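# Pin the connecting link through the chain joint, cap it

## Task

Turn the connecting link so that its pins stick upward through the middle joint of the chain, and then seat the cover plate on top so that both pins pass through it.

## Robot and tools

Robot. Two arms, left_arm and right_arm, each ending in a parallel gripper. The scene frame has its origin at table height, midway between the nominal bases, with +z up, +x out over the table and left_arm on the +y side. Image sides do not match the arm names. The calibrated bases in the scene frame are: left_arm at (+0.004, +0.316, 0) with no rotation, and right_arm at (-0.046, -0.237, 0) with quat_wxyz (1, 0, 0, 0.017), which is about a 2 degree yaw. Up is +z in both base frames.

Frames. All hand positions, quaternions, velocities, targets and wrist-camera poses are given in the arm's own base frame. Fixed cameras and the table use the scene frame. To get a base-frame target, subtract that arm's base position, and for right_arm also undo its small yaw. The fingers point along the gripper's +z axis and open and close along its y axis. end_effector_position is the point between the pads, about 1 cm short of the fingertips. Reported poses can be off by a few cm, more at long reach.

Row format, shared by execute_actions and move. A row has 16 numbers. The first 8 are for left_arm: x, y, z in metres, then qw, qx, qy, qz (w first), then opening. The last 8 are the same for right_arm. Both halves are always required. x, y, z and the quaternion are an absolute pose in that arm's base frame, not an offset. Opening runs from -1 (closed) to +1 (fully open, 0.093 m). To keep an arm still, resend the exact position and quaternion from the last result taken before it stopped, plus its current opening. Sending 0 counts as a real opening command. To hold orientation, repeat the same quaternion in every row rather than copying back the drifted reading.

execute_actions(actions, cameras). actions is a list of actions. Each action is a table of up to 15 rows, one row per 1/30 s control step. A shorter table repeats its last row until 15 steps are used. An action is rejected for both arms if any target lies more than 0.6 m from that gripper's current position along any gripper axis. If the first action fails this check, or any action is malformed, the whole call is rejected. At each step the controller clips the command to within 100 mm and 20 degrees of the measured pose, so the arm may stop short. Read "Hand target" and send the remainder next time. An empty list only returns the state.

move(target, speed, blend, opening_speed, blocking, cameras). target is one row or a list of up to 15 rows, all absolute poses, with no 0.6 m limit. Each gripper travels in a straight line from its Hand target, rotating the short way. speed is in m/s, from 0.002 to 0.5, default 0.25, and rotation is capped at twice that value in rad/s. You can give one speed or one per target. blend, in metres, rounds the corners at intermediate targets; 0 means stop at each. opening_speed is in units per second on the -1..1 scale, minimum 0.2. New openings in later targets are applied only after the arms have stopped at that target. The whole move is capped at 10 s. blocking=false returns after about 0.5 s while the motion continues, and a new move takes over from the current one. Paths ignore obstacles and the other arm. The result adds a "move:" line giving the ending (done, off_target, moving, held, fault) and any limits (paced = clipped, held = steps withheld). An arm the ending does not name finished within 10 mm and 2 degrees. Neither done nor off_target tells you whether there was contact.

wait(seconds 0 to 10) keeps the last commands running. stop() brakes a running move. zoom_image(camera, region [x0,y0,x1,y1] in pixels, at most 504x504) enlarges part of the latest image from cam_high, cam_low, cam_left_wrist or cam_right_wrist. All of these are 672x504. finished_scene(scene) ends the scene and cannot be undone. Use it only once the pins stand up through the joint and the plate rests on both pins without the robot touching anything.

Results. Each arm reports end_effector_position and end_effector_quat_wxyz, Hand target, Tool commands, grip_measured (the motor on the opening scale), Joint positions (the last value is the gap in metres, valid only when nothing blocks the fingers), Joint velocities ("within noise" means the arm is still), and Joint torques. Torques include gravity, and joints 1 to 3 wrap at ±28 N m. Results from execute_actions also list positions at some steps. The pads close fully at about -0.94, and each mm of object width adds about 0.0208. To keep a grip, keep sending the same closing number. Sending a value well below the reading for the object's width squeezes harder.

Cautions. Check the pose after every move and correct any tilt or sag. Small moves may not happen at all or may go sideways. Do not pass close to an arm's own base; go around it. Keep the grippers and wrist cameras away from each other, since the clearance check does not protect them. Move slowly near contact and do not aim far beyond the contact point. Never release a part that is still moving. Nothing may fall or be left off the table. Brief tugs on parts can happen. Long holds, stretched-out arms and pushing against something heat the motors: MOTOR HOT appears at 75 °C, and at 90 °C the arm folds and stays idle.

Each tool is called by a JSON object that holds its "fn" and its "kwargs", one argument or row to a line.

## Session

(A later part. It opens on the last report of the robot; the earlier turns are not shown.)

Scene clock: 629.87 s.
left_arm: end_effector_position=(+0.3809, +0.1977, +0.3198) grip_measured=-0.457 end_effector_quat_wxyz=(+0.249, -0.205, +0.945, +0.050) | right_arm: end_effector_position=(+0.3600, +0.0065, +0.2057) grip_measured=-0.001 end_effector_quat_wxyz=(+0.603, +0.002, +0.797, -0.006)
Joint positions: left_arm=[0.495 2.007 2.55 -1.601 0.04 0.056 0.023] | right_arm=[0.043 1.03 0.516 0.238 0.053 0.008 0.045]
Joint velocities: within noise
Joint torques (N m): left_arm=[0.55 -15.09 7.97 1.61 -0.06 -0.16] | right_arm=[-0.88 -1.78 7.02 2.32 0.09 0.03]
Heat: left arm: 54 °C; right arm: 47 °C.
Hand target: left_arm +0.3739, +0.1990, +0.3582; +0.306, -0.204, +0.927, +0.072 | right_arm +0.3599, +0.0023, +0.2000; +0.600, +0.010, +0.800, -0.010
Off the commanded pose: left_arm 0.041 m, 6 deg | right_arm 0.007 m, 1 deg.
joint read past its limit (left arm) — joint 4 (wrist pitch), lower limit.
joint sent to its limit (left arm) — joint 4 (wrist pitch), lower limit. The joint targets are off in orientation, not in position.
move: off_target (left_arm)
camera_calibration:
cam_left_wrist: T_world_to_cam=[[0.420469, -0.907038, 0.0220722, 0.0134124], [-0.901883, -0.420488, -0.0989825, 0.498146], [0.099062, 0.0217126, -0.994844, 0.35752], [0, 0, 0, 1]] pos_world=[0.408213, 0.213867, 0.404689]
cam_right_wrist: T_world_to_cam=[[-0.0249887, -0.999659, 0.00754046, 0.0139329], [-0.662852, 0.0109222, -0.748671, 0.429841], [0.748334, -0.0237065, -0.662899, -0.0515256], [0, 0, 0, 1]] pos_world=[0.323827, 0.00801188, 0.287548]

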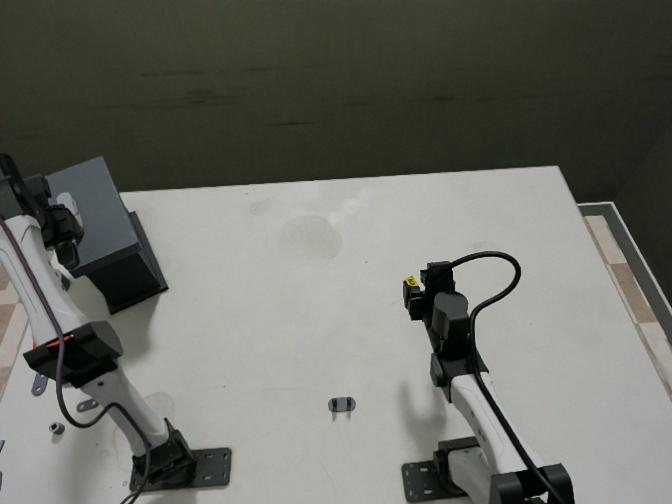

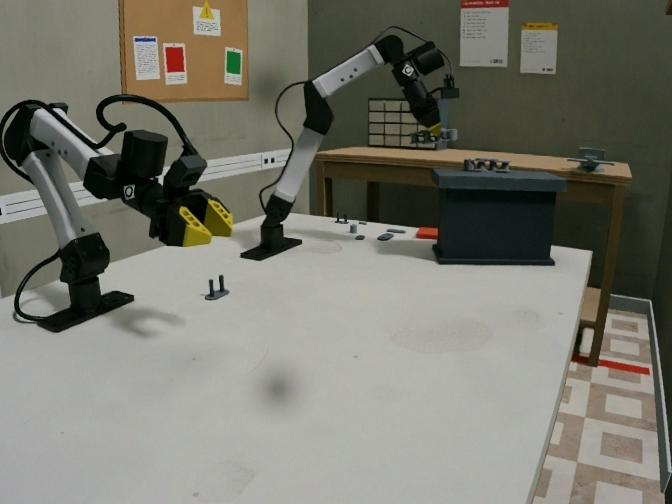

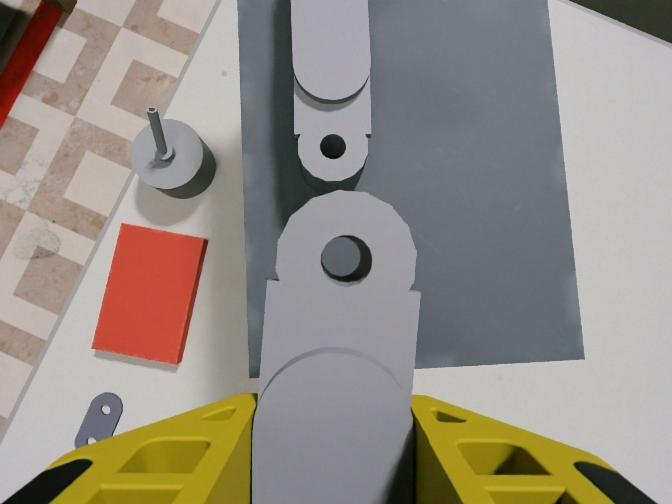

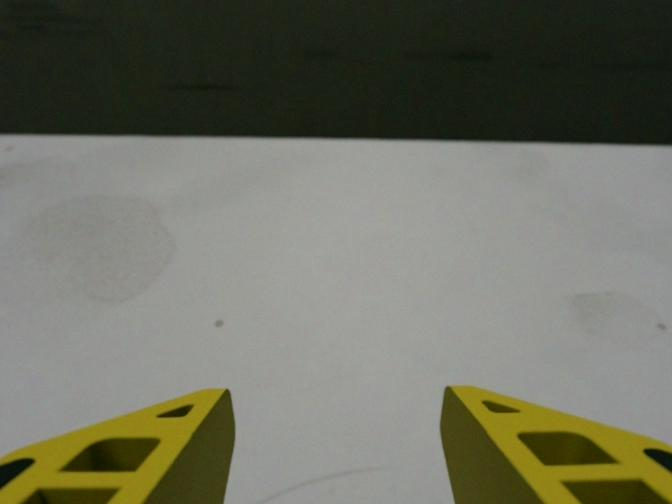

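{"fn": "move", "kwargs": {
  "target": [
    [0.335,0.03,0.34,0.199,0.0,0.98,0.0,-0.6,0.36,0.0023,0.20,0.6,0.01,0.8,-0.01,0.0],
    [0.25,-0.17,0.28,0.1848,0.3900,0.8990,-0.0802,-0.6,0.36,0.0023,0.20,0.6,0.01,0.8,-0.01,0.0],
    [0.1185,-0.279,0.20,0.1410,0.6929,0.6929,-0.1410,-0.6,0.36,0.0023,0.20,0.6,0.01,0.8,-0.01,0.0]
  ],
  "speed": 0.12,
  "blend": 0.04
}}

Scene clock: 649.73 s.
left_arm: end_effector_position=(+0.1197, -0.2694, +0.1918) grip_measured=-0.457 end_effector_quat_wxyz=(+0.118, +0.688, +0.705, -0.123) | right_arm: end_effector_position=(+0.3600, +0.0065, +0.2057) grip_measured=-0.001 end_effector_quat_wxyz=(+0.603, +0.002, +0.797, -0.006)
Joint positions: left_arm=[-1.057 1.399 1.349 -1.221 0.168 0.463 0.023] | right_arm=[0.043 1.03 0.516 0.238 0.053 0.008 0.045]
Joint velocities: within noise
Joint torques (N m): left_arm=[-0.77 -6.75 6.05 1.3 0.35 -0.06] | right_arm=[-1.02 -1.77 6.74 2.41 0.07 0.05]
Heat: left arm: 57 °C; right arm: 47 °C.
Hand target: left_arm +0.1184, -0.2786, +0.2003; +0.141, +0.693, +0.693, -0.141 | right_arm +0.3599, +0.0023, +0.2000; +0.600, +0.010, +0.800, -0.010
Off the commanded pose: left_arm 0.013 m, 4 deg | right_arm 0.007 m, 1 deg.
move: off_target (left_arm)
camera_calibration:
cam_left_wrist: T_world_to_cam=[[-0.999149, -0.0336658, 0.0238105, 0.107252], [-0.0318332, 0.996783, 0.0735541, 0.298132], [-0.0262102, 0.0727335, -0.997007, 0.295368], [0, 0, 0, 1]] pos_world=[0.124393, -0.315046, 0.270001]
cam_right_wrist: T_world_to_cam=[[-0.0249887, -0.999659, 0.00754046, 0.0139329], [-0.662852, 0.0109222, -0.748671, 0.429841], [0.748334, -0.0237065, -0.662899, -0.0515256], [0, 0, 0, 1]] pos_world=[0.323827, 0.00801188, 0.287548]

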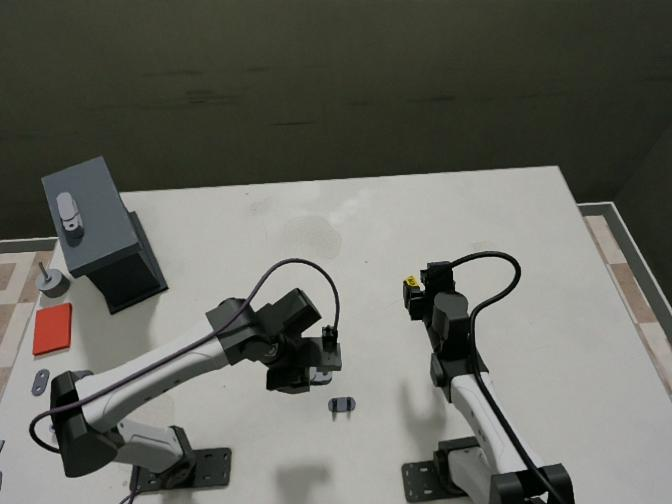

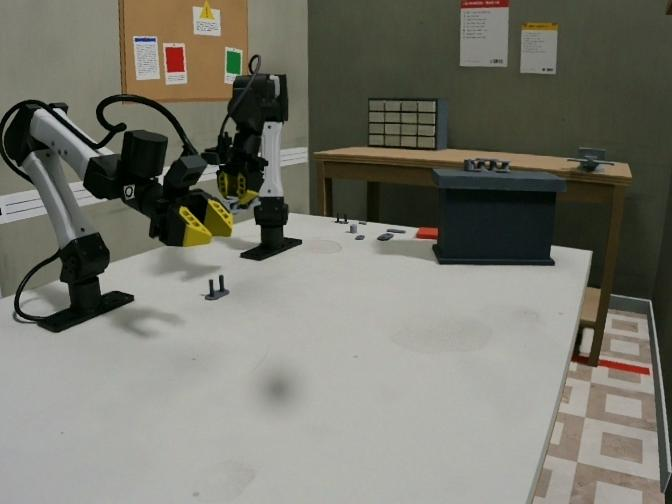

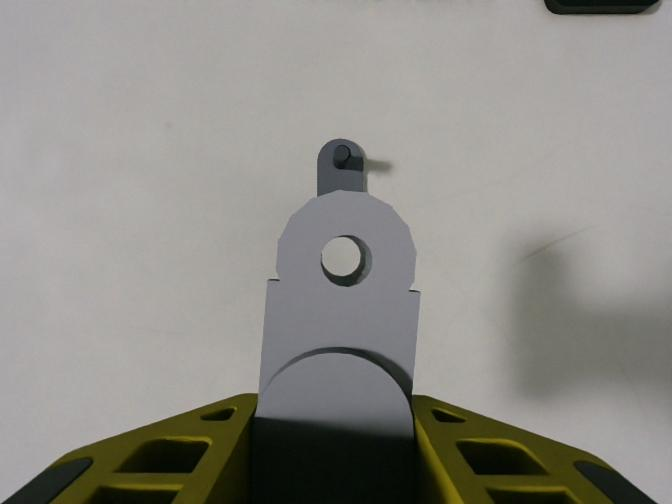

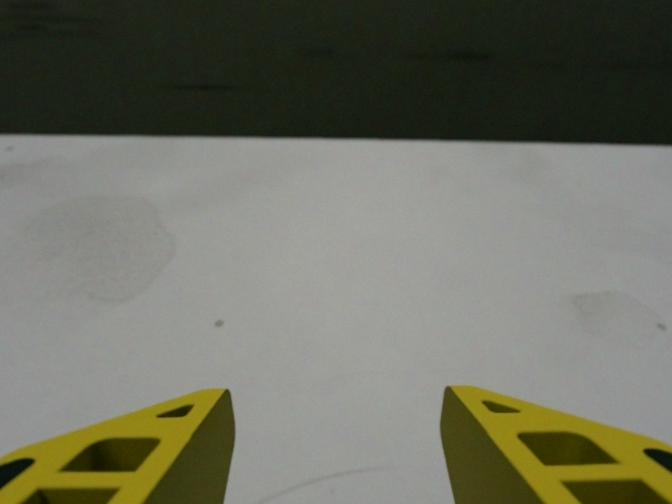

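{"fn": "move", "kwargs": {
  "target": [
    [0.1165,-0.284,0.13,0.1591,0.689,0.689,-0.1591,-0.6,0.36,0.0023,0.20,0.6,0.01,0.8,-0.01,0.0]
  ],
  "speed": 0.1,
  "cameras": ["cam_left_wrist","cam_low"]
}}

Scene clock: 660.33 s.
left_arm: end_effector_position=(+0.1177, -0.2728, +0.1136) grip_measured=-0.457 end_effector_quat_wxyz=(+0.123, +0.689, +0.702, -0.135) | right_arm: end_effector_position=(+0.3600, +0.0065, +0.2058) grip_measured=-0.001 end_effector_quat_wxyz=(+0.604, +0.002, +0.797, -0.006)
Joint positions: left_arm=[-1.057 1.382 1.016 -0.887 0.188 0.464 0.023] | right_arm=[0.043 1.03 0.516 0.239 0.053 0.008 0.045]
Joint velocities: within noise
Joint torques (N m): left_arm=[-0.84 -9.54 6.19 1.34 0.39 -0.17] | right_arm=[-0.96 -1.89 6.87 2.33 0.08 0.04]
Heat: left arm: 53 °C; right arm: 47 °C.
Hand target: left_arm +0.1163, -0.2833, +0.1303; +0.158, +0.689, +0.689, -0.159 | right_arm +0.3599, +0.0023, +0.2001; +0.600, +0.010, +0.800, -0.010
Off the commanded pose: left_arm 0.020 m, 5 deg | right_arm 0.007 m, 1 deg.
move: off_target (left_arm)
camera_calibration:
cam_left_wrist: T_world_to_cam=[[-0.999131, -0.0259878, 0.0325795, 0.108092], [-0.0243881, 0.998522, 0.0485733, 0.309639], [-0.0337937, 0.0477366, -0.998288, 0.211791], [0, 0, 0, 1]] pos_world=[0.122706, -0.316482, 0.192867]
Images, in order (width x height): cam_low 672x504, cam_left_wrist 672x504.

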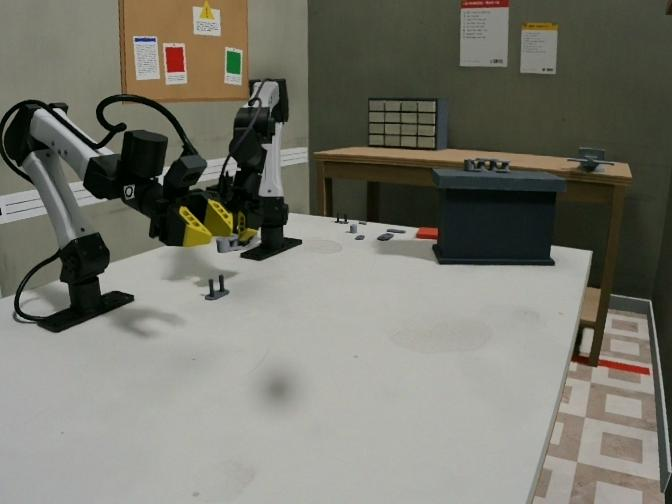

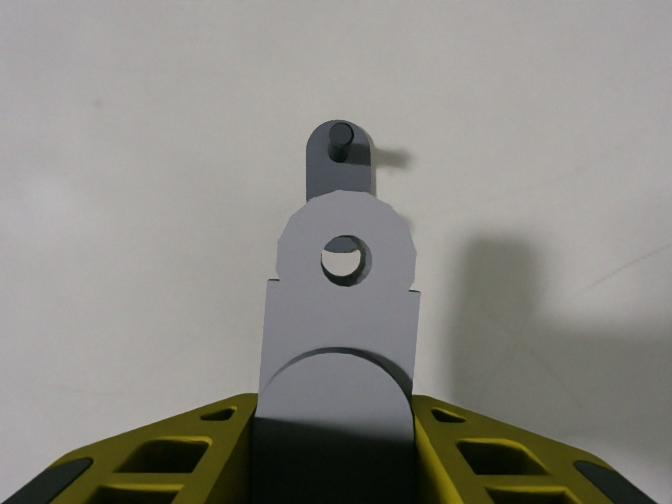

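{"fn": "move", "kwargs": {
  "target": [
    [0.1155,-0.2925,0.125,0.1765,0.6847,0.6847,-0.1765,-0.6,0.36,0.0023,0.20,0.6,0.01,0.8,-0.01,0.0]
  ],
  "speed": 0.08,
  "cameras": ["cam_left_wrist"]
}}

{"fn": "zoom_image", "kwargs": {
  "camera": "cam_left_wrist",
  "region": [280, 190, 410, 320]
}}

Scene clock: 669.73 s.
left_arm: end_effector_position=(+0.1169, -0.2802, +0.1077) grip_measured=-0.457 end_effector_quat_wxyz=(+0.141, +0.688, +0.696, -0.150) | right_arm: end_effector_position=(+0.3600, +0.0065, +0.2058) grip_measured=-0.001 end_effector_quat_wxyz=(+0.604, +0.002, +0.797, -0.006)
Joint positions: left_arm=[-1.061 1.374 0.969 -0.804 0.208 0.459 0.023] | right_arm=[0.043 1.03 0.516 0.239 0.053 0.008 0.045]
Joint velocities: within noise
Joint torques (N m): left_arm=[-0.99 -9.46 6.22 1.49 0.42 -0.28] | right_arm=[-1.02 -1.69 6.78 2.35 0.13 0.07]
Heat: left arm: 51 °C; right arm: 47 °C.
Hand target: left_arm +0.1153, -0.2917, +0.1254; +0.176, +0.685, +0.684, -0.176 | right_arm +0.3599, +0.0023, +0.2001; +0.600, +0.010, +0.800, -0.010
Off the commanded pose: left_arm 0.021 m, 5 deg | right_arm 0.007 m, 1 deg.
move: off_target (left_arm)
camera_calibration:
cam_left_wrist: T_world_to_cam=[[-0.999377, -0.0187964, 0.029865, 0.109598], [-0.0187745, 0.999823, 0.00101349, 0.322132], [-0.0298788, 0.000452157, -0.999553, 0.192647], [0, 0, 0, 1]] pos_world=[0.121333, -0.320102, 0.188961]
Images, in order (width x height): cam_left_wrist 672x504.

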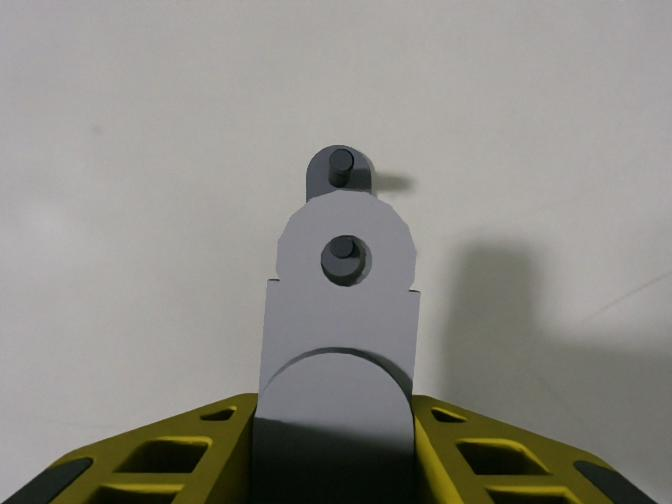

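Scaled by 3.877 from the camera's 672x504 image, which has a finer 960x720 frame.

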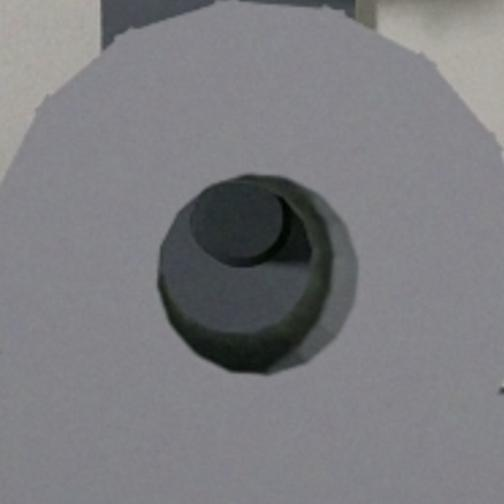

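{"fn": "move", "kwargs": {
  "target": [
    [0.1133,-0.2962,0.107,0.1765,0.6847,0.6847,-0.1765,-0.6,0.36,0.0023,0.20,0.6,0.01,0.8,-0.01,0.0]
  ],
  "speed": 0.05,
  "cameras": ["cam_left_wrist"]
}}

{"fn": "zoom_image", "kwargs": {
  "camera": "cam_left_wrist",
  "region": [280, 190, 410, 320]
}}

Scene clock: 684.90 s.
left_arm: end_effector_position=(+0.1133, -0.2838, +0.0952) grip_measured=-0.457 end_effector_quat_wxyz=(+0.148, +0.687, +0.694, -0.156) | right_arm: end_effector_position=(+0.3600, +0.0065, +0.2058) grip_measured=-0.001 end_effector_quat_wxyz=(+0.604, +0.002, +0.797, -0.006)
Joint positions: left_arm=[-1.077 1.374 0.911 -0.725 0.208 0.444 0.023] | right_arm=[0.043 1.03 0.516 0.239 0.053 0.008 0.045]
Joint velocities: within noise
Joint torques (N m): left_arm=[-0.98 -7.41 6.27 1.51 0.35 -0.26] | right_arm=[-0.81 -1.59 6.84 2.32 0.08 0.06]
Heat: left arm: 51 °C; right arm: 47 °C.
Hand target: left_arm +0.1131, -0.2956, +0.1076; +0.176, +0.685, +0.684, -0.177 | right_arm +0.3599, +0.0023, +0.2001; +0.600, +0.010, +0.800, -0.010
Off the commanded pose: left_arm 0.017 m, 4 deg | right_arm 0.007 m, 1 deg.
move: off_target (left_arm)
camera_calibration:
cam_left_wrist: T_world_to_cam=[[-0.999518, -0.0159043, 0.0266619, 0.107453], [-0.0163866, 0.999704, -0.0179699, 0.32713], [-0.0263682, -0.0183981, -0.999483, 0.174323], [0, 0, 0, 1]] pos_world=[0.117358, -0.322117, 0.177246]
Images, in order (width x height): cam_left_wrist 672x504.

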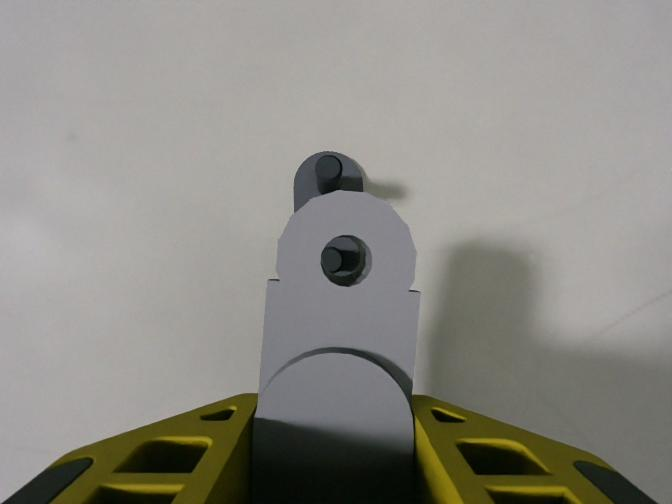

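Scaled by 3.877 from the camera's 672x504 image, which has a finer 960x720 frame.

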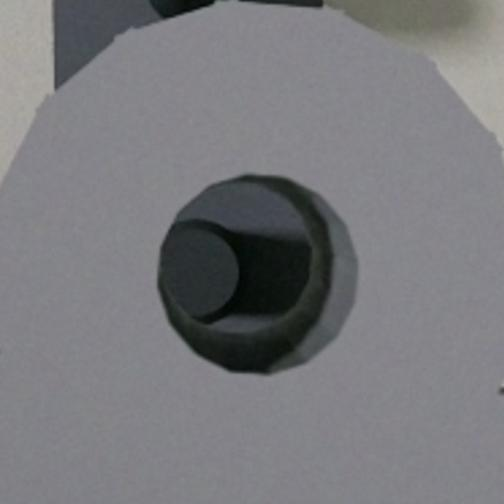

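{"fn": "move", "kwargs": {
  "target": [
    [0.1158,-0.2935,0.100,0.1765,0.6847,0.6847,-0.1765,-0.6,0.36,0.0023,0.20,0.6,0.01,0.8,-0.01,0.0]
  ],
  "speed": 0.05,
  "cameras": ["cam_left_wrist"]
}}

{"fn": "zoom_image", "kwargs": {
  "camera": "cam_left_wrist",
  "region": [280, 190, 410, 320]
}}

Scene clock: 701.07 s.
left_arm: end_effector_position=(+0.1124, -0.2821, +0.0885) grip_measured=-0.457 end_effector_quat_wxyz=(+0.148, +0.687, +0.694, -0.156) | right_arm: end_effector_position=(+0.3600, +0.0065, +0.2058) grip_measured=-0.001 end_effector_quat_wxyz=(+0.604, +0.002, +0.797, -0.006)
Joint positions: left_arm=[-1.077 1.374 0.884 -0.7 0.208 0.444 0.023] | right_arm=[0.043 1.03 0.516 0.239 0.053 0.008 0.045]
Joint velocities: within noise
Joint torques (N m): left_arm=[0.42 -7.2 6.26 1.51 0.39 -0.13] | right_arm=[-0.95 -1.8 7.02 2.35 0.13 0.07]
Heat: left arm: 49 °C; right arm: 47 °C.
Hand target: left_arm +0.1156, -0.2928, +0.1006; +0.176, +0.685, +0.684, -0.176 | right_arm +0.3599, +0.0023, +0.2001; +0.600, +0.010, +0.800, -0.010
Off the commanded pose: left_arm 0.017 m, 4 deg | right_arm 0.007 m, 1 deg.
move: off_target (left_arm)
camera_calibration:
cam_left_wrist: T_world_to_cam=[[-0.999488, -0.0162869, 0.0275235, 0.106564], [-0.016748, 0.999722, -0.0166088, 0.325236], [-0.0272453, -0.0170613, -0.999483, 0.168125], [0, 0, 0, 1]] pos_world=[0.116537, -0.320541, 0.170507]
Images, in order (width x height): cam_left_wrist 672x504.

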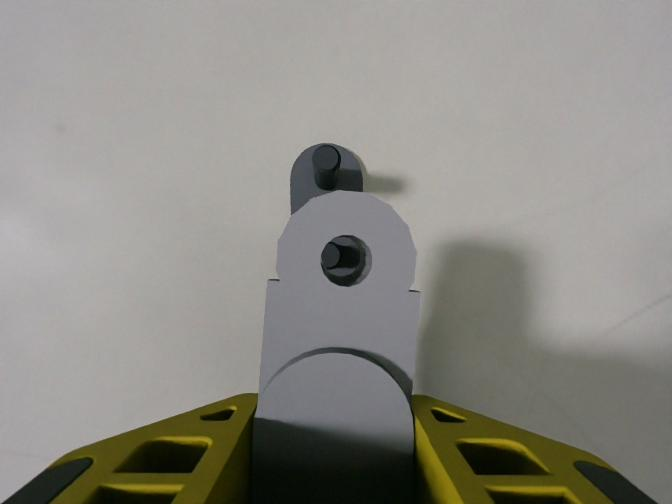

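Scaled by 3.877 from the camera's 672x504 image, which has a finer 960x720 frame.

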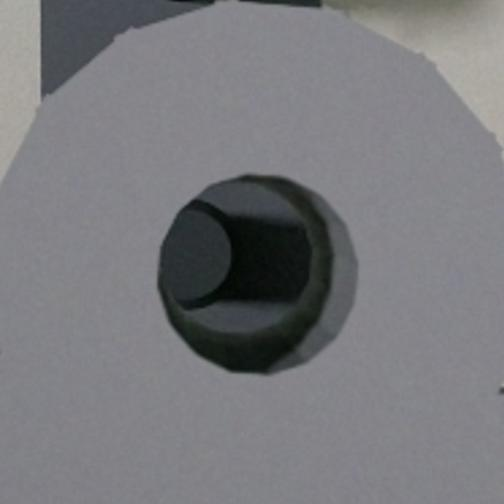

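{"fn": "move", "kwargs": {
  "target": [
    [0.119,-0.2925,0.100,0.1765,0.6847,0.6847,-0.1765,-0.6,0.36,0.0023,0.20,0.6,0.01,0.8,-0.01,0.0]
  ],
  "speed": 0.05,
  "cameras": ["cam_left_wrist"]
}}

{"fn": "zoom_image", "kwargs": {
  "camera": "cam_left_wrist",
  "region": [280, 190, 410, 320]
}}

Scene clock: 709.57 s.
left_arm: end_effector_position=(+0.1155, -0.2810, +0.0887) grip_measured=-0.457 end_effector_quat_wxyz=(+0.149, +0.685, +0.696, -0.155) | right_arm: end_effector_position=(+0.3600, +0.0065, +0.2058) grip_measured=-0.001 end_effector_quat_wxyz=(+0.604, +0.002, +0.797, -0.006)
Joint positions: left_arm=[-1.065 1.374 0.884 -0.699 0.21 0.449 0.023] | right_arm=[0.043 1.03 0.516 0.239 0.053 0.008 0.045]
Joint velocities: within noise
Joint torques (N m): left_arm=[0.65 -6.84 6.49 1.51 0.43 -0.03] | right_arm=[-1.01 -1.92 6.82 2.4 0.1 0.02]
Heat: left arm: 48 °C; right arm: 47 °C.
Hand target: left_arm +0.1189, -0.2919, +0.1005; +0.177, +0.685, +0.685, -0.176 | right_arm +0.3599, +0.0023, +0.2001; +0.600, +0.010, +0.800, -0.010
Off the commanded pose: left_arm 0.016 m, 4 deg | right_arm 0.007 m, 1 deg.
move: off_target (left_arm)
camera_calibration:
cam_left_wrist: T_world_to_cam=[[-0.999395, -0.0225084, 0.0265008, 0.108031], [-0.0229946, 0.99957, -0.0181874, 0.325039], [-0.02608, -0.0187857, -0.999483, 0.167739], [0, 0, 0, 1]] pos_world=[0.119814, -0.319316, 0.170701]
Images, in order (width x height): cam_left_wrist 672x504.

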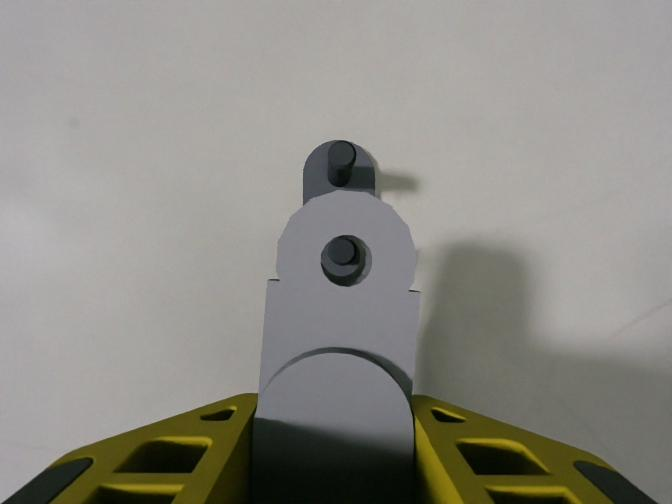

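Scaled by 3.877 from the camera's 672x504 image, which has a finer 960x720 frame.

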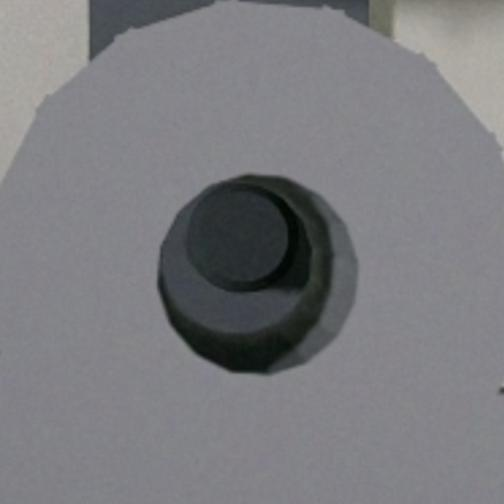

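{"fn": "move", "kwargs": {
  "target": [
    [0.113,-0.2925,0.094,0.1765,0.6847,0.6847,-0.1765,-0.6,0.36,0.0023,0.20,0.6,0.01,0.8,-0.01,0.0]
  ],
  "speed": 0.05,
  "cameras": ["cam_left_wrist"]
}}

{"fn": "zoom_image", "kwargs": {
  "camera": "cam_left_wrist",
  "region": [280, 190, 410, 320]
}}

Scene clock: 723.03 s.
left_arm: end_effector_position=(+0.1125, -0.2797, +0.0818) grip_measured=-0.457 end_effector_quat_wxyz=(+0.147, +0.687, +0.694, -0.156) | right_arm: end_effector_position=(+0.3600, +0.0065, +0.2058) grip_measured=-0.001 end_effector_quat_wxyz=(+0.604, +0.002, +0.797, -0.006)
Joint positions: left_arm=[-1.071 1.374 0.857 -0.674 0.211 0.448 0.023] | right_arm=[0.043 1.03 0.516 0.239 0.053 0.008 0.045]
Joint velocities: within noise
Joint torques (N m): left_arm=[-0.92 -7.51 6.23 1.51 0.34 -0.27] | right_arm=[-0.96 -1.68 7.15 2.33 0.08 0.01]
Heat: left arm: 47 °C; right arm: 47 °C.
Hand target: left_arm +0.1127, -0.2918, +0.0946; +0.176, +0.685, +0.684, -0.177 | right_arm +0.3599, +0.0023, +0.2000; +0.600, +0.010, +0.800, -0.010
Off the commanded pose: left_arm 0.018 m, 4 deg | right_arm 0.007 m, 1 deg.
move: off_target (left_arm)
camera_calibration:
cam_left_wrist: T_world_to_cam=[[-0.999429, -0.0170724, 0.0291607, 0.106514], [-0.0175527, 0.999713, -0.0162964, 0.322794], [-0.0288741, -0.0167989, -0.999442, 0.161665], [0, 0, 0, 1]] pos_world=[0.116787, -0.318167, 0.16373]
Images, in order (width x height): cam_left_wrist 672x504.

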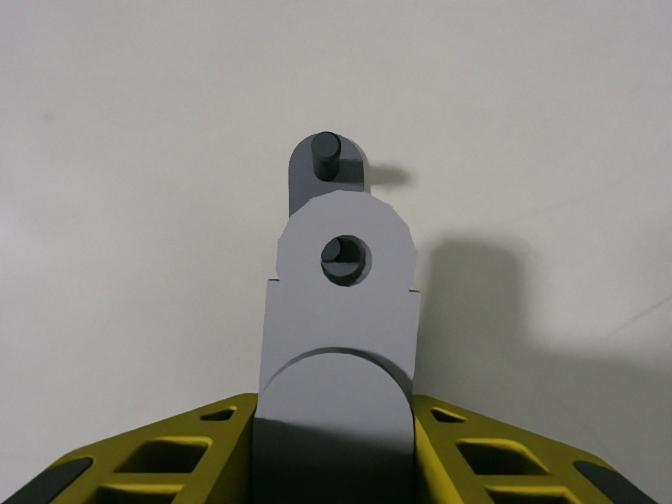

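Scaled by 3.877 from the camera's 672x504 image, which has a finer 960x720 frame.

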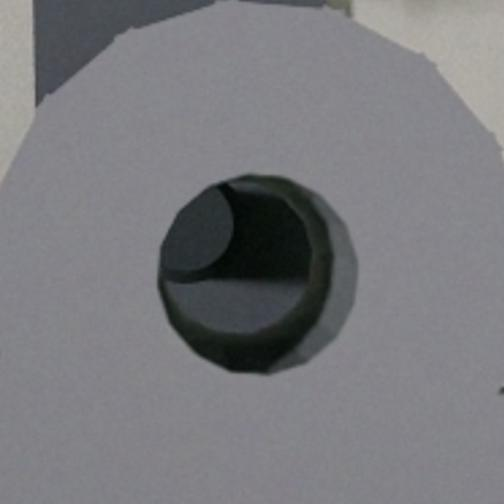

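{"fn": "move", "kwargs": {
  "target": [
    [0.1178,-0.2937,0.093,0.1765,0.6847,0.6847,-0.1765,-0.6,0.36,0.0023,0.20,0.6,0.01,0.8,-0.01,0.0]
  ],
  "speed": 0.05,
  "cameras": ["cam_left_wrist"]
}}

{"fn": "zoom_image", "kwargs": {
  "camera": "cam_left_wrist",
  "region": [280, 190, 410, 320]
}}

Scene clock: 735.37 s.
left_arm: end_effector_position=(+0.1129, -0.2805, +0.0822) grip_measured=-0.457 end_effector_quat_wxyz=(+0.149, +0.687, +0.694, -0.157) | right_arm: end_effector_position=(+0.3600, +0.0065, +0.2058) grip_measured=-0.001 end_effector_quat_wxyz=(+0.604, +0.002, +0.797, -0.006)
Joint positions: left_arm=[-1.071 1.374 0.857 -0.67 0.211 0.448 0.023] | right_arm=[0.043 1.03 0.516 0.239 0.053 0.008 0.045]
Joint velocities: within noise
Joint torques (N m): left_arm=[0.55 -6.02 6.89 1.51 0.4 -0.11] | right_arm=[-0.75 -1.58 6.99 2.33 0.14 0.05]
Heat: left arm: 47 °C; right arm: 46 °C.
Hand target: left_arm +0.1176, -0.2930, +0.0936; +0.176, +0.685, +0.684, -0.176 | right_arm +0.3599, +0.0023, +0.2000; +0.600, +0.010, +0.800, -0.010
Off the commanded pose: left_arm 0.018 m, 4 deg | right_arm 0.007 m, 1 deg.
move: off_target (left_arm)
camera_calibration:
cam_left_wrist: T_world_to_cam=[[-0.999486, -0.0169686, 0.0272133, 0.10713], [-0.0175162, 0.999646, -0.0200133, 0.323906], [-0.0268641, -0.0204797, -0.999429, 0.160777], [0, 0, 0, 1]] pos_world=[0.117068, -0.31868, 0.164252]
Images, in order (width x height): cam_left_wrist 672x504.

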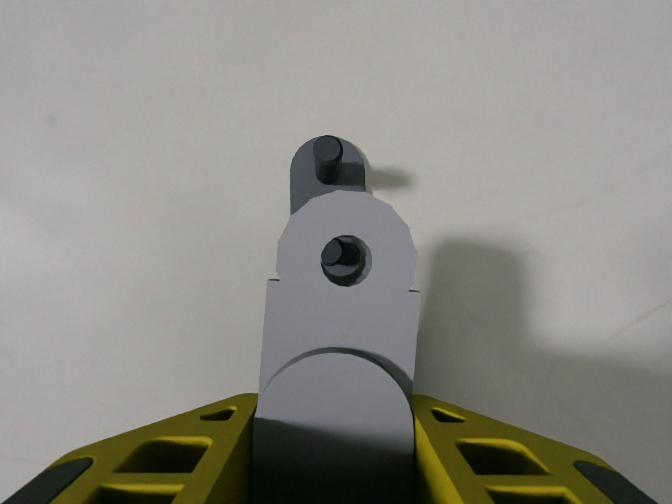

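Scaled by 3.877 from the camera's 672x504 image, which has a finer 960x720 frame.

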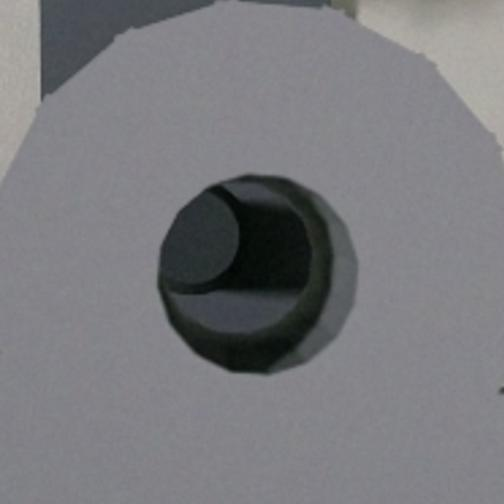

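{"fn": "move", "kwargs": {
  "target": [
    [0.1190,-0.2945,0.093,0.1765,0.6847,0.6847,-0.1765,-0.6,0.36,0.0023,0.20,0.6,0.01,0.8,-0.01,0.0]
  ],
  "speed": 0.03,
  "cameras": ["cam_left_wrist"]
}}

{"fn": "zoom_image", "kwargs": {
  "camera": "cam_left_wrist",
  "region": [280, 190, 410, 320]
}}

Scene clock: 741.87 s.
left_arm: end_effector_position=(+0.1130, -0.2807, +0.0822) grip_measured=-0.457 end_effector_quat_wxyz=(+0.149, +0.687, +0.694, -0.157) | right_arm: end_effector_position=(+0.3600, +0.0065, +0.2058) grip_measured=-0.001 end_effector_quat_wxyz=(+0.604, +0.002, +0.797, -0.006)
Joint positions: left_arm=[-1.071 1.374 0.857 -0.669 0.211 0.448 0.023] | right_arm=[0.043 1.03 0.516 0.239 0.053 0.008 0.045]
Joint velocities: within noise
Joint torques (N m): left_arm=[0.83 -5.52 7.21 1.54 0.4 -0.09] | right_arm=[-1.1 -1.51 6.76 2.36 0.08 0.03]
Heat: left arm: 46 °C; right arm: 46 °C.
Hand target: left_arm +0.1188, -0.2937, +0.0937; +0.177, +0.685, +0.685, -0.176 | right_arm +0.3599, +0.0023, +0.2000; +0.600, +0.010, +0.800, -0.010
Off the commanded pose: left_arm 0.019 m, 4 deg | right_arm 0.007 m, 1 deg.
move: off_target (left_arm)
camera_calibration:
cam_left_wrist: T_world_to_cam=[[-0.999496, -0.0169505, 0.0268591, 0.107242], [-0.0175088, 0.999633, -0.0206891, 0.324107], [-0.0264986, -0.0211489, -0.999425, 0.160615], [0, 0, 0, 1]] pos_world=[0.117119, -0.318774, 0.164348]
Images, in order (width x height): cam_left_wrist 672x504.

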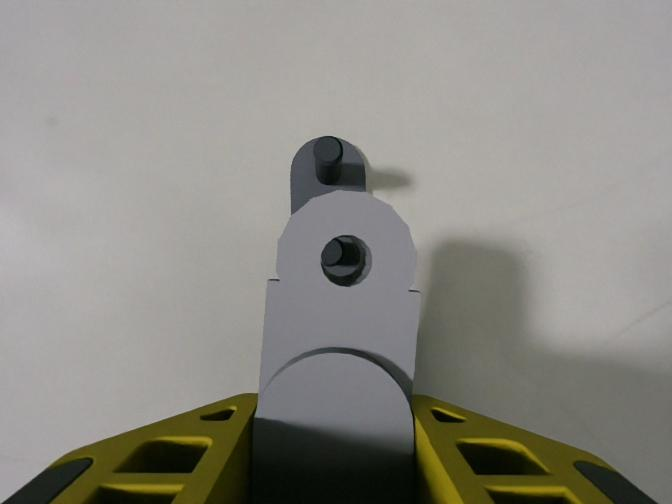

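Scaled by 3.877 from the camera's 672x504 image, which has a finer 960x720 frame.

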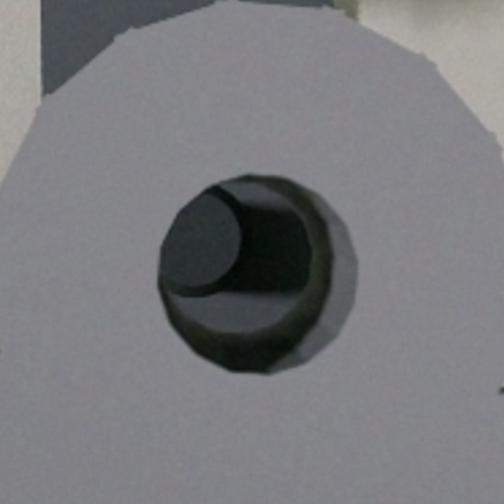

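{"fn": "move", "kwargs": {
  "target": [
    [0.1203,-0.2950,0.093,0.1765,0.6847,0.6847,-0.1765,-0.6,0.36,0.0023,0.20,0.6,0.01,0.8,-0.01,0.0]
  ],
  "speed": 0.03,
  "cameras": ["cam_left_wrist"]
}}

{"fn": "zoom_image", "kwargs": {
  "camera": "cam_left_wrist",
  "region": [280, 190, 410, 320]
}}

Scene clock: 749.63 s.
left_arm: end_effector_position=(+0.1146, -0.2801, +0.0823) grip_measured=-0.457 end_effector_quat_wxyz=(+0.150, +0.686, +0.695, -0.156) | right_arm: end_effector_position=(+0.3600, +0.0065, +0.2058) grip_measured=-0.001 end_effector_quat_wxyz=(+0.604, +0.002, +0.797, -0.006)
Joint positions: left_arm=[-1.066 1.374 0.857 -0.669 0.211 0.45 0.023] | right_arm=[0.043 1.03 0.516 0.239 0.053 0.008 0.045]
Joint velocities: within noise
Joint torques (N m): left_arm=[0.66 -5.11 7.51 1.54 0.42 -0.07] | right_arm=[-0.84 -1.87 6.91 2.36 0.06 0.04]
Heat: left arm: 45 °C; right arm: 46 °C.
Hand target: left_arm +0.1201, -0.2941, +0.0937; +0.177, +0.685, +0.684, -0.176 | right_arm +0.3599, +0.0023, +0.2000; +0.600, +0.010, +0.800, -0.010
Off the commanded pose: left_arm 0.019 m, 4 deg | right_arm 0.007 m, 1 deg.
move: off_target (left_arm)
camera_calibration:
cam_left_wrist: T_world_to_cam=[[-0.999454, -0.0205516, 0.0258761, 0.107855], [-0.0210988, 0.999556, -0.0210559, 0.324021], [-0.0254319, -0.0215903, -0.999443, 0.160457], [0, 0, 0, 1]] pos_world=[0.118713, -0.318196, 0.164399]
Images, in order (width x height): cam_left_wrist 672x504.

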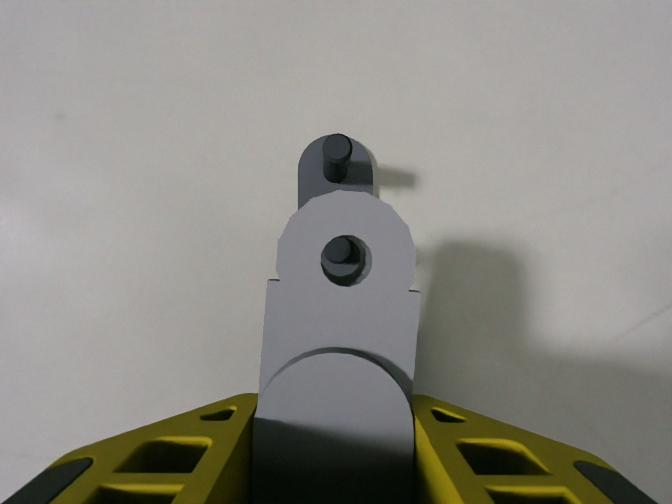

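Scaled by 3.877 from the camera's 672x504 image, which has a finer 960x720 frame.

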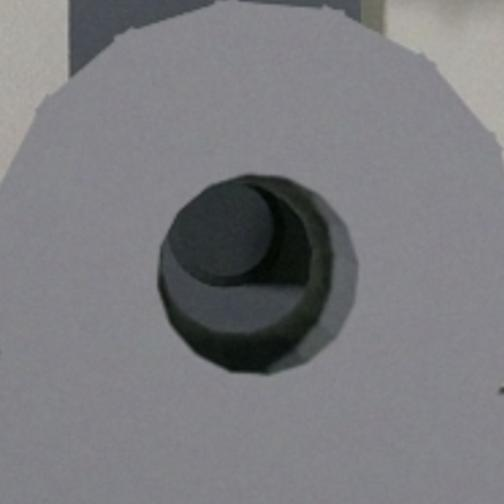

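{"fn": "move", "kwargs": {
  "target": [
    [0.1219,-0.2985,0.088,0.1765,0.6847,0.6847,-0.1765,-0.6,0.36,0.0023,0.20,0.6,0.01,0.8,-0.01,0.0]
  ],
  "speed": 0.04,
  "cameras": ["cam_left_wrist"]
}}

{"fn": "zoom_image", "kwargs": {
  "camera": "cam_left_wrist",
  "region": [280, 190, 410, 320]
}}

Scene clock: 757.50 s.
left_arm: end_effector_position=(+0.1168, -0.2842, +0.0786) grip_measured=-0.457 end_effector_quat_wxyz=(+0.152, +0.686, +0.695, -0.157) | right_arm: end_effector_position=(+0.3600, +0.0065, +0.2058) grip_measured=-0.001 end_effector_quat_wxyz=(+0.604, +0.002, +0.797, -0.006)
Joint positions: left_arm=[-1.066 1.394 0.857 -0.645 0.211 0.45 0.023] | right_arm=[0.043 1.03 0.516 0.239 0.053 0.008 0.045]
Joint velocities: within noise
Joint torques (N m): left_arm=[0.53 -5.19 7.2 1.5 0.41 -0.09] | right_arm=[-0.95 -1.81 6.91 2.31 0.07 0.03]
Heat: left arm: 44 °C; right arm: 46 °C.
Hand target: left_arm +0.1217, -0.2977, +0.0887; +0.177, +0.685, +0.684, -0.176 | right_arm +0.3599, +0.0023, +0.2000; +0.600, +0.010, +0.800, -0.010
Off the commanded pose: left_arm 0.018 m, 4 deg | right_arm 0.007 m, 1 deg.
move: off_target (left_arm)
camera_calibration:
cam_left_wrist: T_world_to_cam=[[-0.999506, -0.0201312, 0.0241148, 0.11037], [-0.0207124, 0.999495, -0.0240989, 0.328219], [-0.0236175, -0.0245865, -0.999419, 0.155699], [0, 0, 0, 1]] pos_world=[0.120791, -0.322003, 0.160856]
Images, in order (width x height): cam_left_wrist 672x504.

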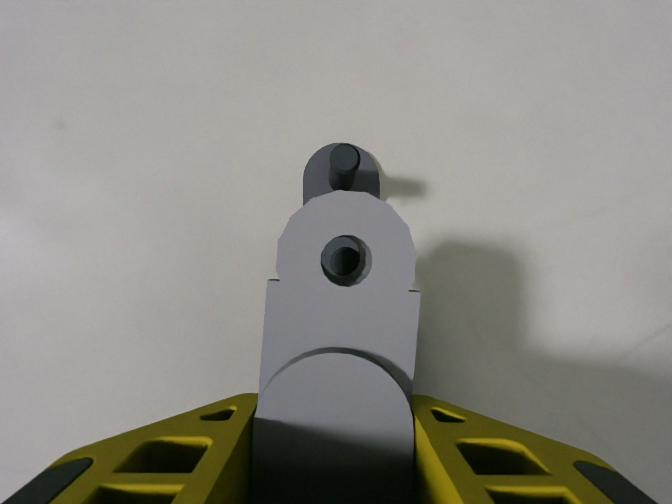

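Scaled by 3.877 from the camera's 672x504 image, which has a finer 960x720 frame.

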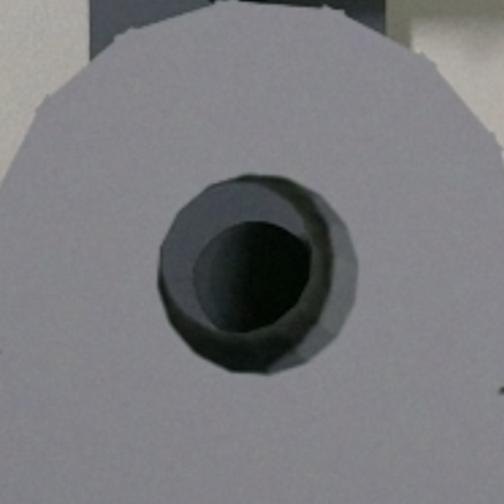

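{"fn": "move", "kwargs": {
  "target": [
    [0.1183,-0.2945,0.088,0.1765,0.6847,0.6847,-0.1765,-0.6,0.36,0.0023,0.20,0.6,0.01,0.8,-0.01,0.0]
  ],
  "speed": 0.04,
  "cameras": ["cam_left_wrist"]
}}

{"fn": "zoom_image", "kwargs": {
  "camera": "cam_left_wrist",
  "region": [280, 190, 410, 320]
}}

Scene clock: 767.40 s.
left_arm: end_effector_position=(+0.1168, -0.2843, +0.0786) grip_measured=-0.457 end_effector_quat_wxyz=(+0.152, +0.686, +0.695, -0.157) | right_arm: end_effector_position=(+0.3601, +0.0065, +0.2059) grip_measured=-0.001 end_effector_quat_wxyz=(+0.604, +0.002, +0.797, -0.006)
Joint positions: left_arm=[-1.066 1.394 0.857 -0.644 0.211 0.45 0.023] | right_arm=[0.043 1.03 0.516 0.239 0.053 0.008 0.045]
Joint velocities: within noise
Joint torques (N m): left_arm=[-0.01 -7.15 5.82 1.52 0.39 -0.14] | right_arm=[-0.95 -1.52 6.94 2.33 0.09 0.07]
Heat: left arm: 43 °C; right arm: 46 °C.
Hand target: left_arm +0.1182, -0.2941, +0.0885; +0.176, +0.685, +0.685, -0.176 | right_arm +0.3599, +0.0024, +0.2001; +0.600, +0.010, +0.800, -0.010
Off the commanded pose: left_arm 0.014 m, 4 deg | right_arm 0.007 m, 1 deg.
move: off_target (left_arm)
camera_calibration:
cam_left_wrist: T_world_to_cam=[[-0.999511, -0.0201231, 0.023937, 0.110425], [-0.0207079, 0.999487, -0.0244364, 0.328318], [-0.023433, -0.0249201, -0.999415, 0.155616], [0, 0, 0, 1]] pos_world=[0.120817, -0.322049, 0.160904]
Images, in order (width x height): cam_left_wrist 672x504.

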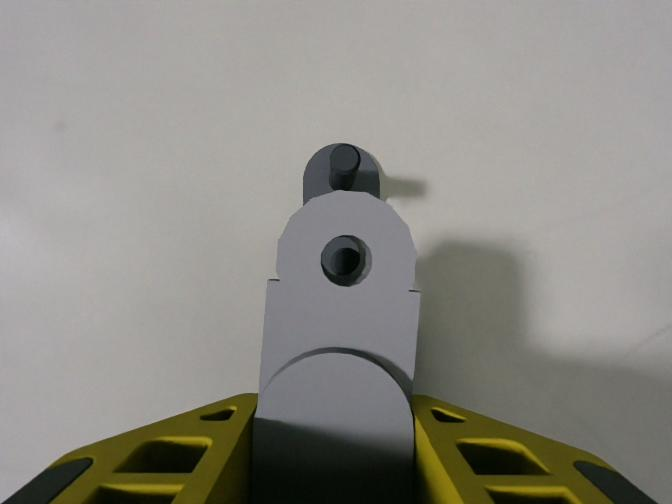

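Scaled by 3.877 from the camera's 672x504 image, which has a finer 960x720 frame.

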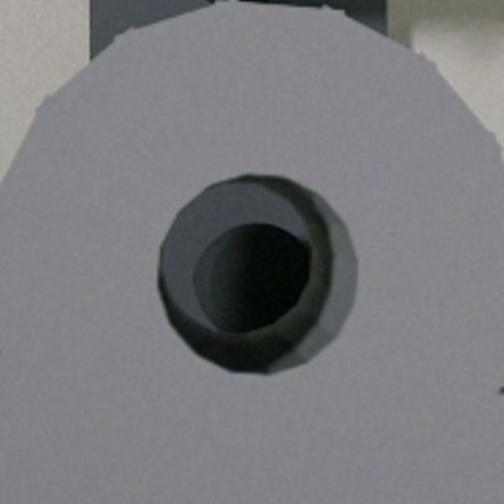

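{"fn": "move", "kwargs": {
  "target": [
    [0.1155,-0.2920,0.088,0.1765,0.6847,0.6847,-0.1765,-0.6,0.36,0.0023,0.20,0.6,0.01,0.8,-0.01,0.0]
  ],
  "speed": 0.04,
  "cameras": ["cam_left_wrist"]
}}

{"fn": "zoom_image", "kwargs": {
  "camera": "cam_left_wrist",
  "region": [280, 190, 410, 320]
}}

Scene clock: 774.10 s.
left_arm: end_effector_position=(+0.1146, -0.2801, +0.0733) grip_measured=-0.457 end_effector_quat_wxyz=(+0.144, +0.686, +0.696, -0.155) | right_arm: end_effector_position=(+0.3601, +0.0065, +0.2059) grip_measured=-0.001 end_effector_quat_wxyz=(+0.604, +0.002, +0.797, -0.006)
Joint positions: left_arm=[-1.066 1.394 0.84 -0.644 0.211 0.45 0.023] | right_arm=[0.043 1.03 0.516 0.239 0.053 0.008 0.045]
Joint velocities: within noise
Joint torques (N m): left_arm=[-0.49 -8.64 6.15 1.46 0.38 -0.19] | right_arm=[-1.01 -1.98 6.76 2.34 0.1 0.09]
Heat: left arm: 43 °C; right arm: 46 °C.
Hand target: left_arm +0.1153, -0.2914, +0.0884; +0.176, +0.685, +0.684, -0.176 | right_arm +0.3599, +0.0024, +0.2001; +0.600, +0.010, +0.800, -0.010
Off the commanded pose: left_arm 0.019 m, 5 deg | right_arm 0.007 m, 1 deg.
move: off_target (left_arm)
camera_calibration:
cam_left_wrist: T_world_to_cam=[[-0.999302, -0.0205006, 0.0312242, 0.107694], [-0.0208405, 0.999727, -0.0105975, 0.323089], [-0.0309984, -0.0112408, -0.999456, 0.155036], [0, 0, 0, 1]] pos_world=[0.119158, -0.31905, 0.155013]
Images, in order (width x height): cam_left_wrist 672x504.

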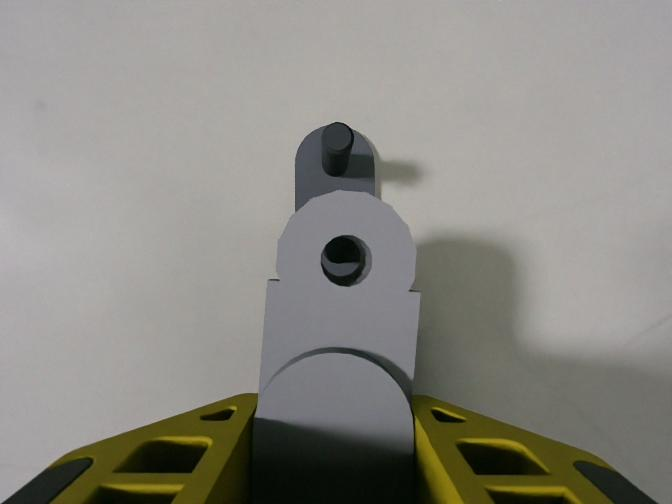

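Scaled by 3.877 from the camera's 672x504 image, which has a finer 960x720 frame.

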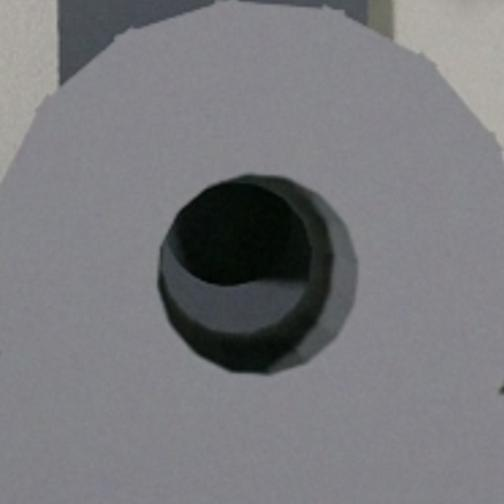

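{"fn": "move", "kwargs": {
  "target": [
    [0.1165,-0.2955,0.090,0.1765,0.6847,0.6847,-0.1765,-0.6,0.36,0.0023,0.20,0.6,0.01,0.8,-0.01,0.0]
  ],
  "speed": 0.04,
  "cameras": ["cam_left_wrist"]
}}

{"fn": "zoom_image", "kwargs": {
  "camera": "cam_left_wrist",
  "region": [280, 190, 410, 320]
}}

Scene clock: 783.07 s.
left_arm: end_effector_position=(+0.1146, -0.2801, +0.0733) grip_measured=-0.457 end_effector_quat_wxyz=(+0.144, +0.686, +0.696, -0.155) | right_arm: end_effector_position=(+0.3601, +0.0065, +0.2059) grip_measured=-0.001 end_effector_quat_wxyz=(+0.604, +0.002, +0.797, -0.006)
Joint positions: left_arm=[-1.066 1.394 0.84 -0.644 0.211 0.45 0.023] | right_arm=[0.043 1.03 0.516 0.239 0.053 0.008 0.045]
Joint velocities: within noise
Joint torques (N m): left_arm=[-0.8 -7.58 7.51 1.41 0.37 -0.22] | right_arm=[-1.06 -1.69 7.05 2.31 0.14 0.07]
Heat: left arm: 44 °C; right arm: 46 °C.
Hand target: left_arm +0.1162, -0.2946, +0.0906; +0.176, +0.685, +0.684, -0.176 | right_arm +0.3599, +0.0024, +0.2001; +0.600, +0.010, +0.800, -0.010
Off the commanded pose: left_arm 0.023 m, 5 deg | right_arm 0.007 m, 1 deg.
move: off_target (left_arm)
camera_calibration:
cam_left_wrist: T_world_to_cam=[[-0.999302, -0.0205006, 0.0312242, 0.107694], [-0.0208405, 0.999727, -0.0105975, 0.323089], [-0.0309984, -0.0112408, -0.999456, 0.155036], [0, 0, 0, 1]] pos_world=[0.119158, -0.31905, 0.155013]
Images, in order (width x height): cam_left_wrist 672x504.

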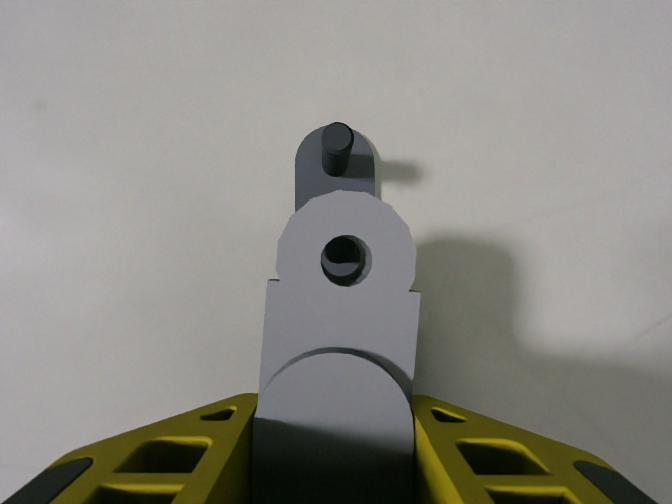

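Scaled by 3.877 from the camera's 672x504 image, which has a finer 960x720 frame.

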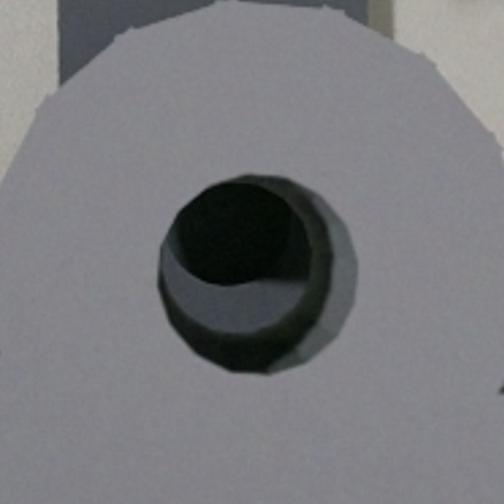

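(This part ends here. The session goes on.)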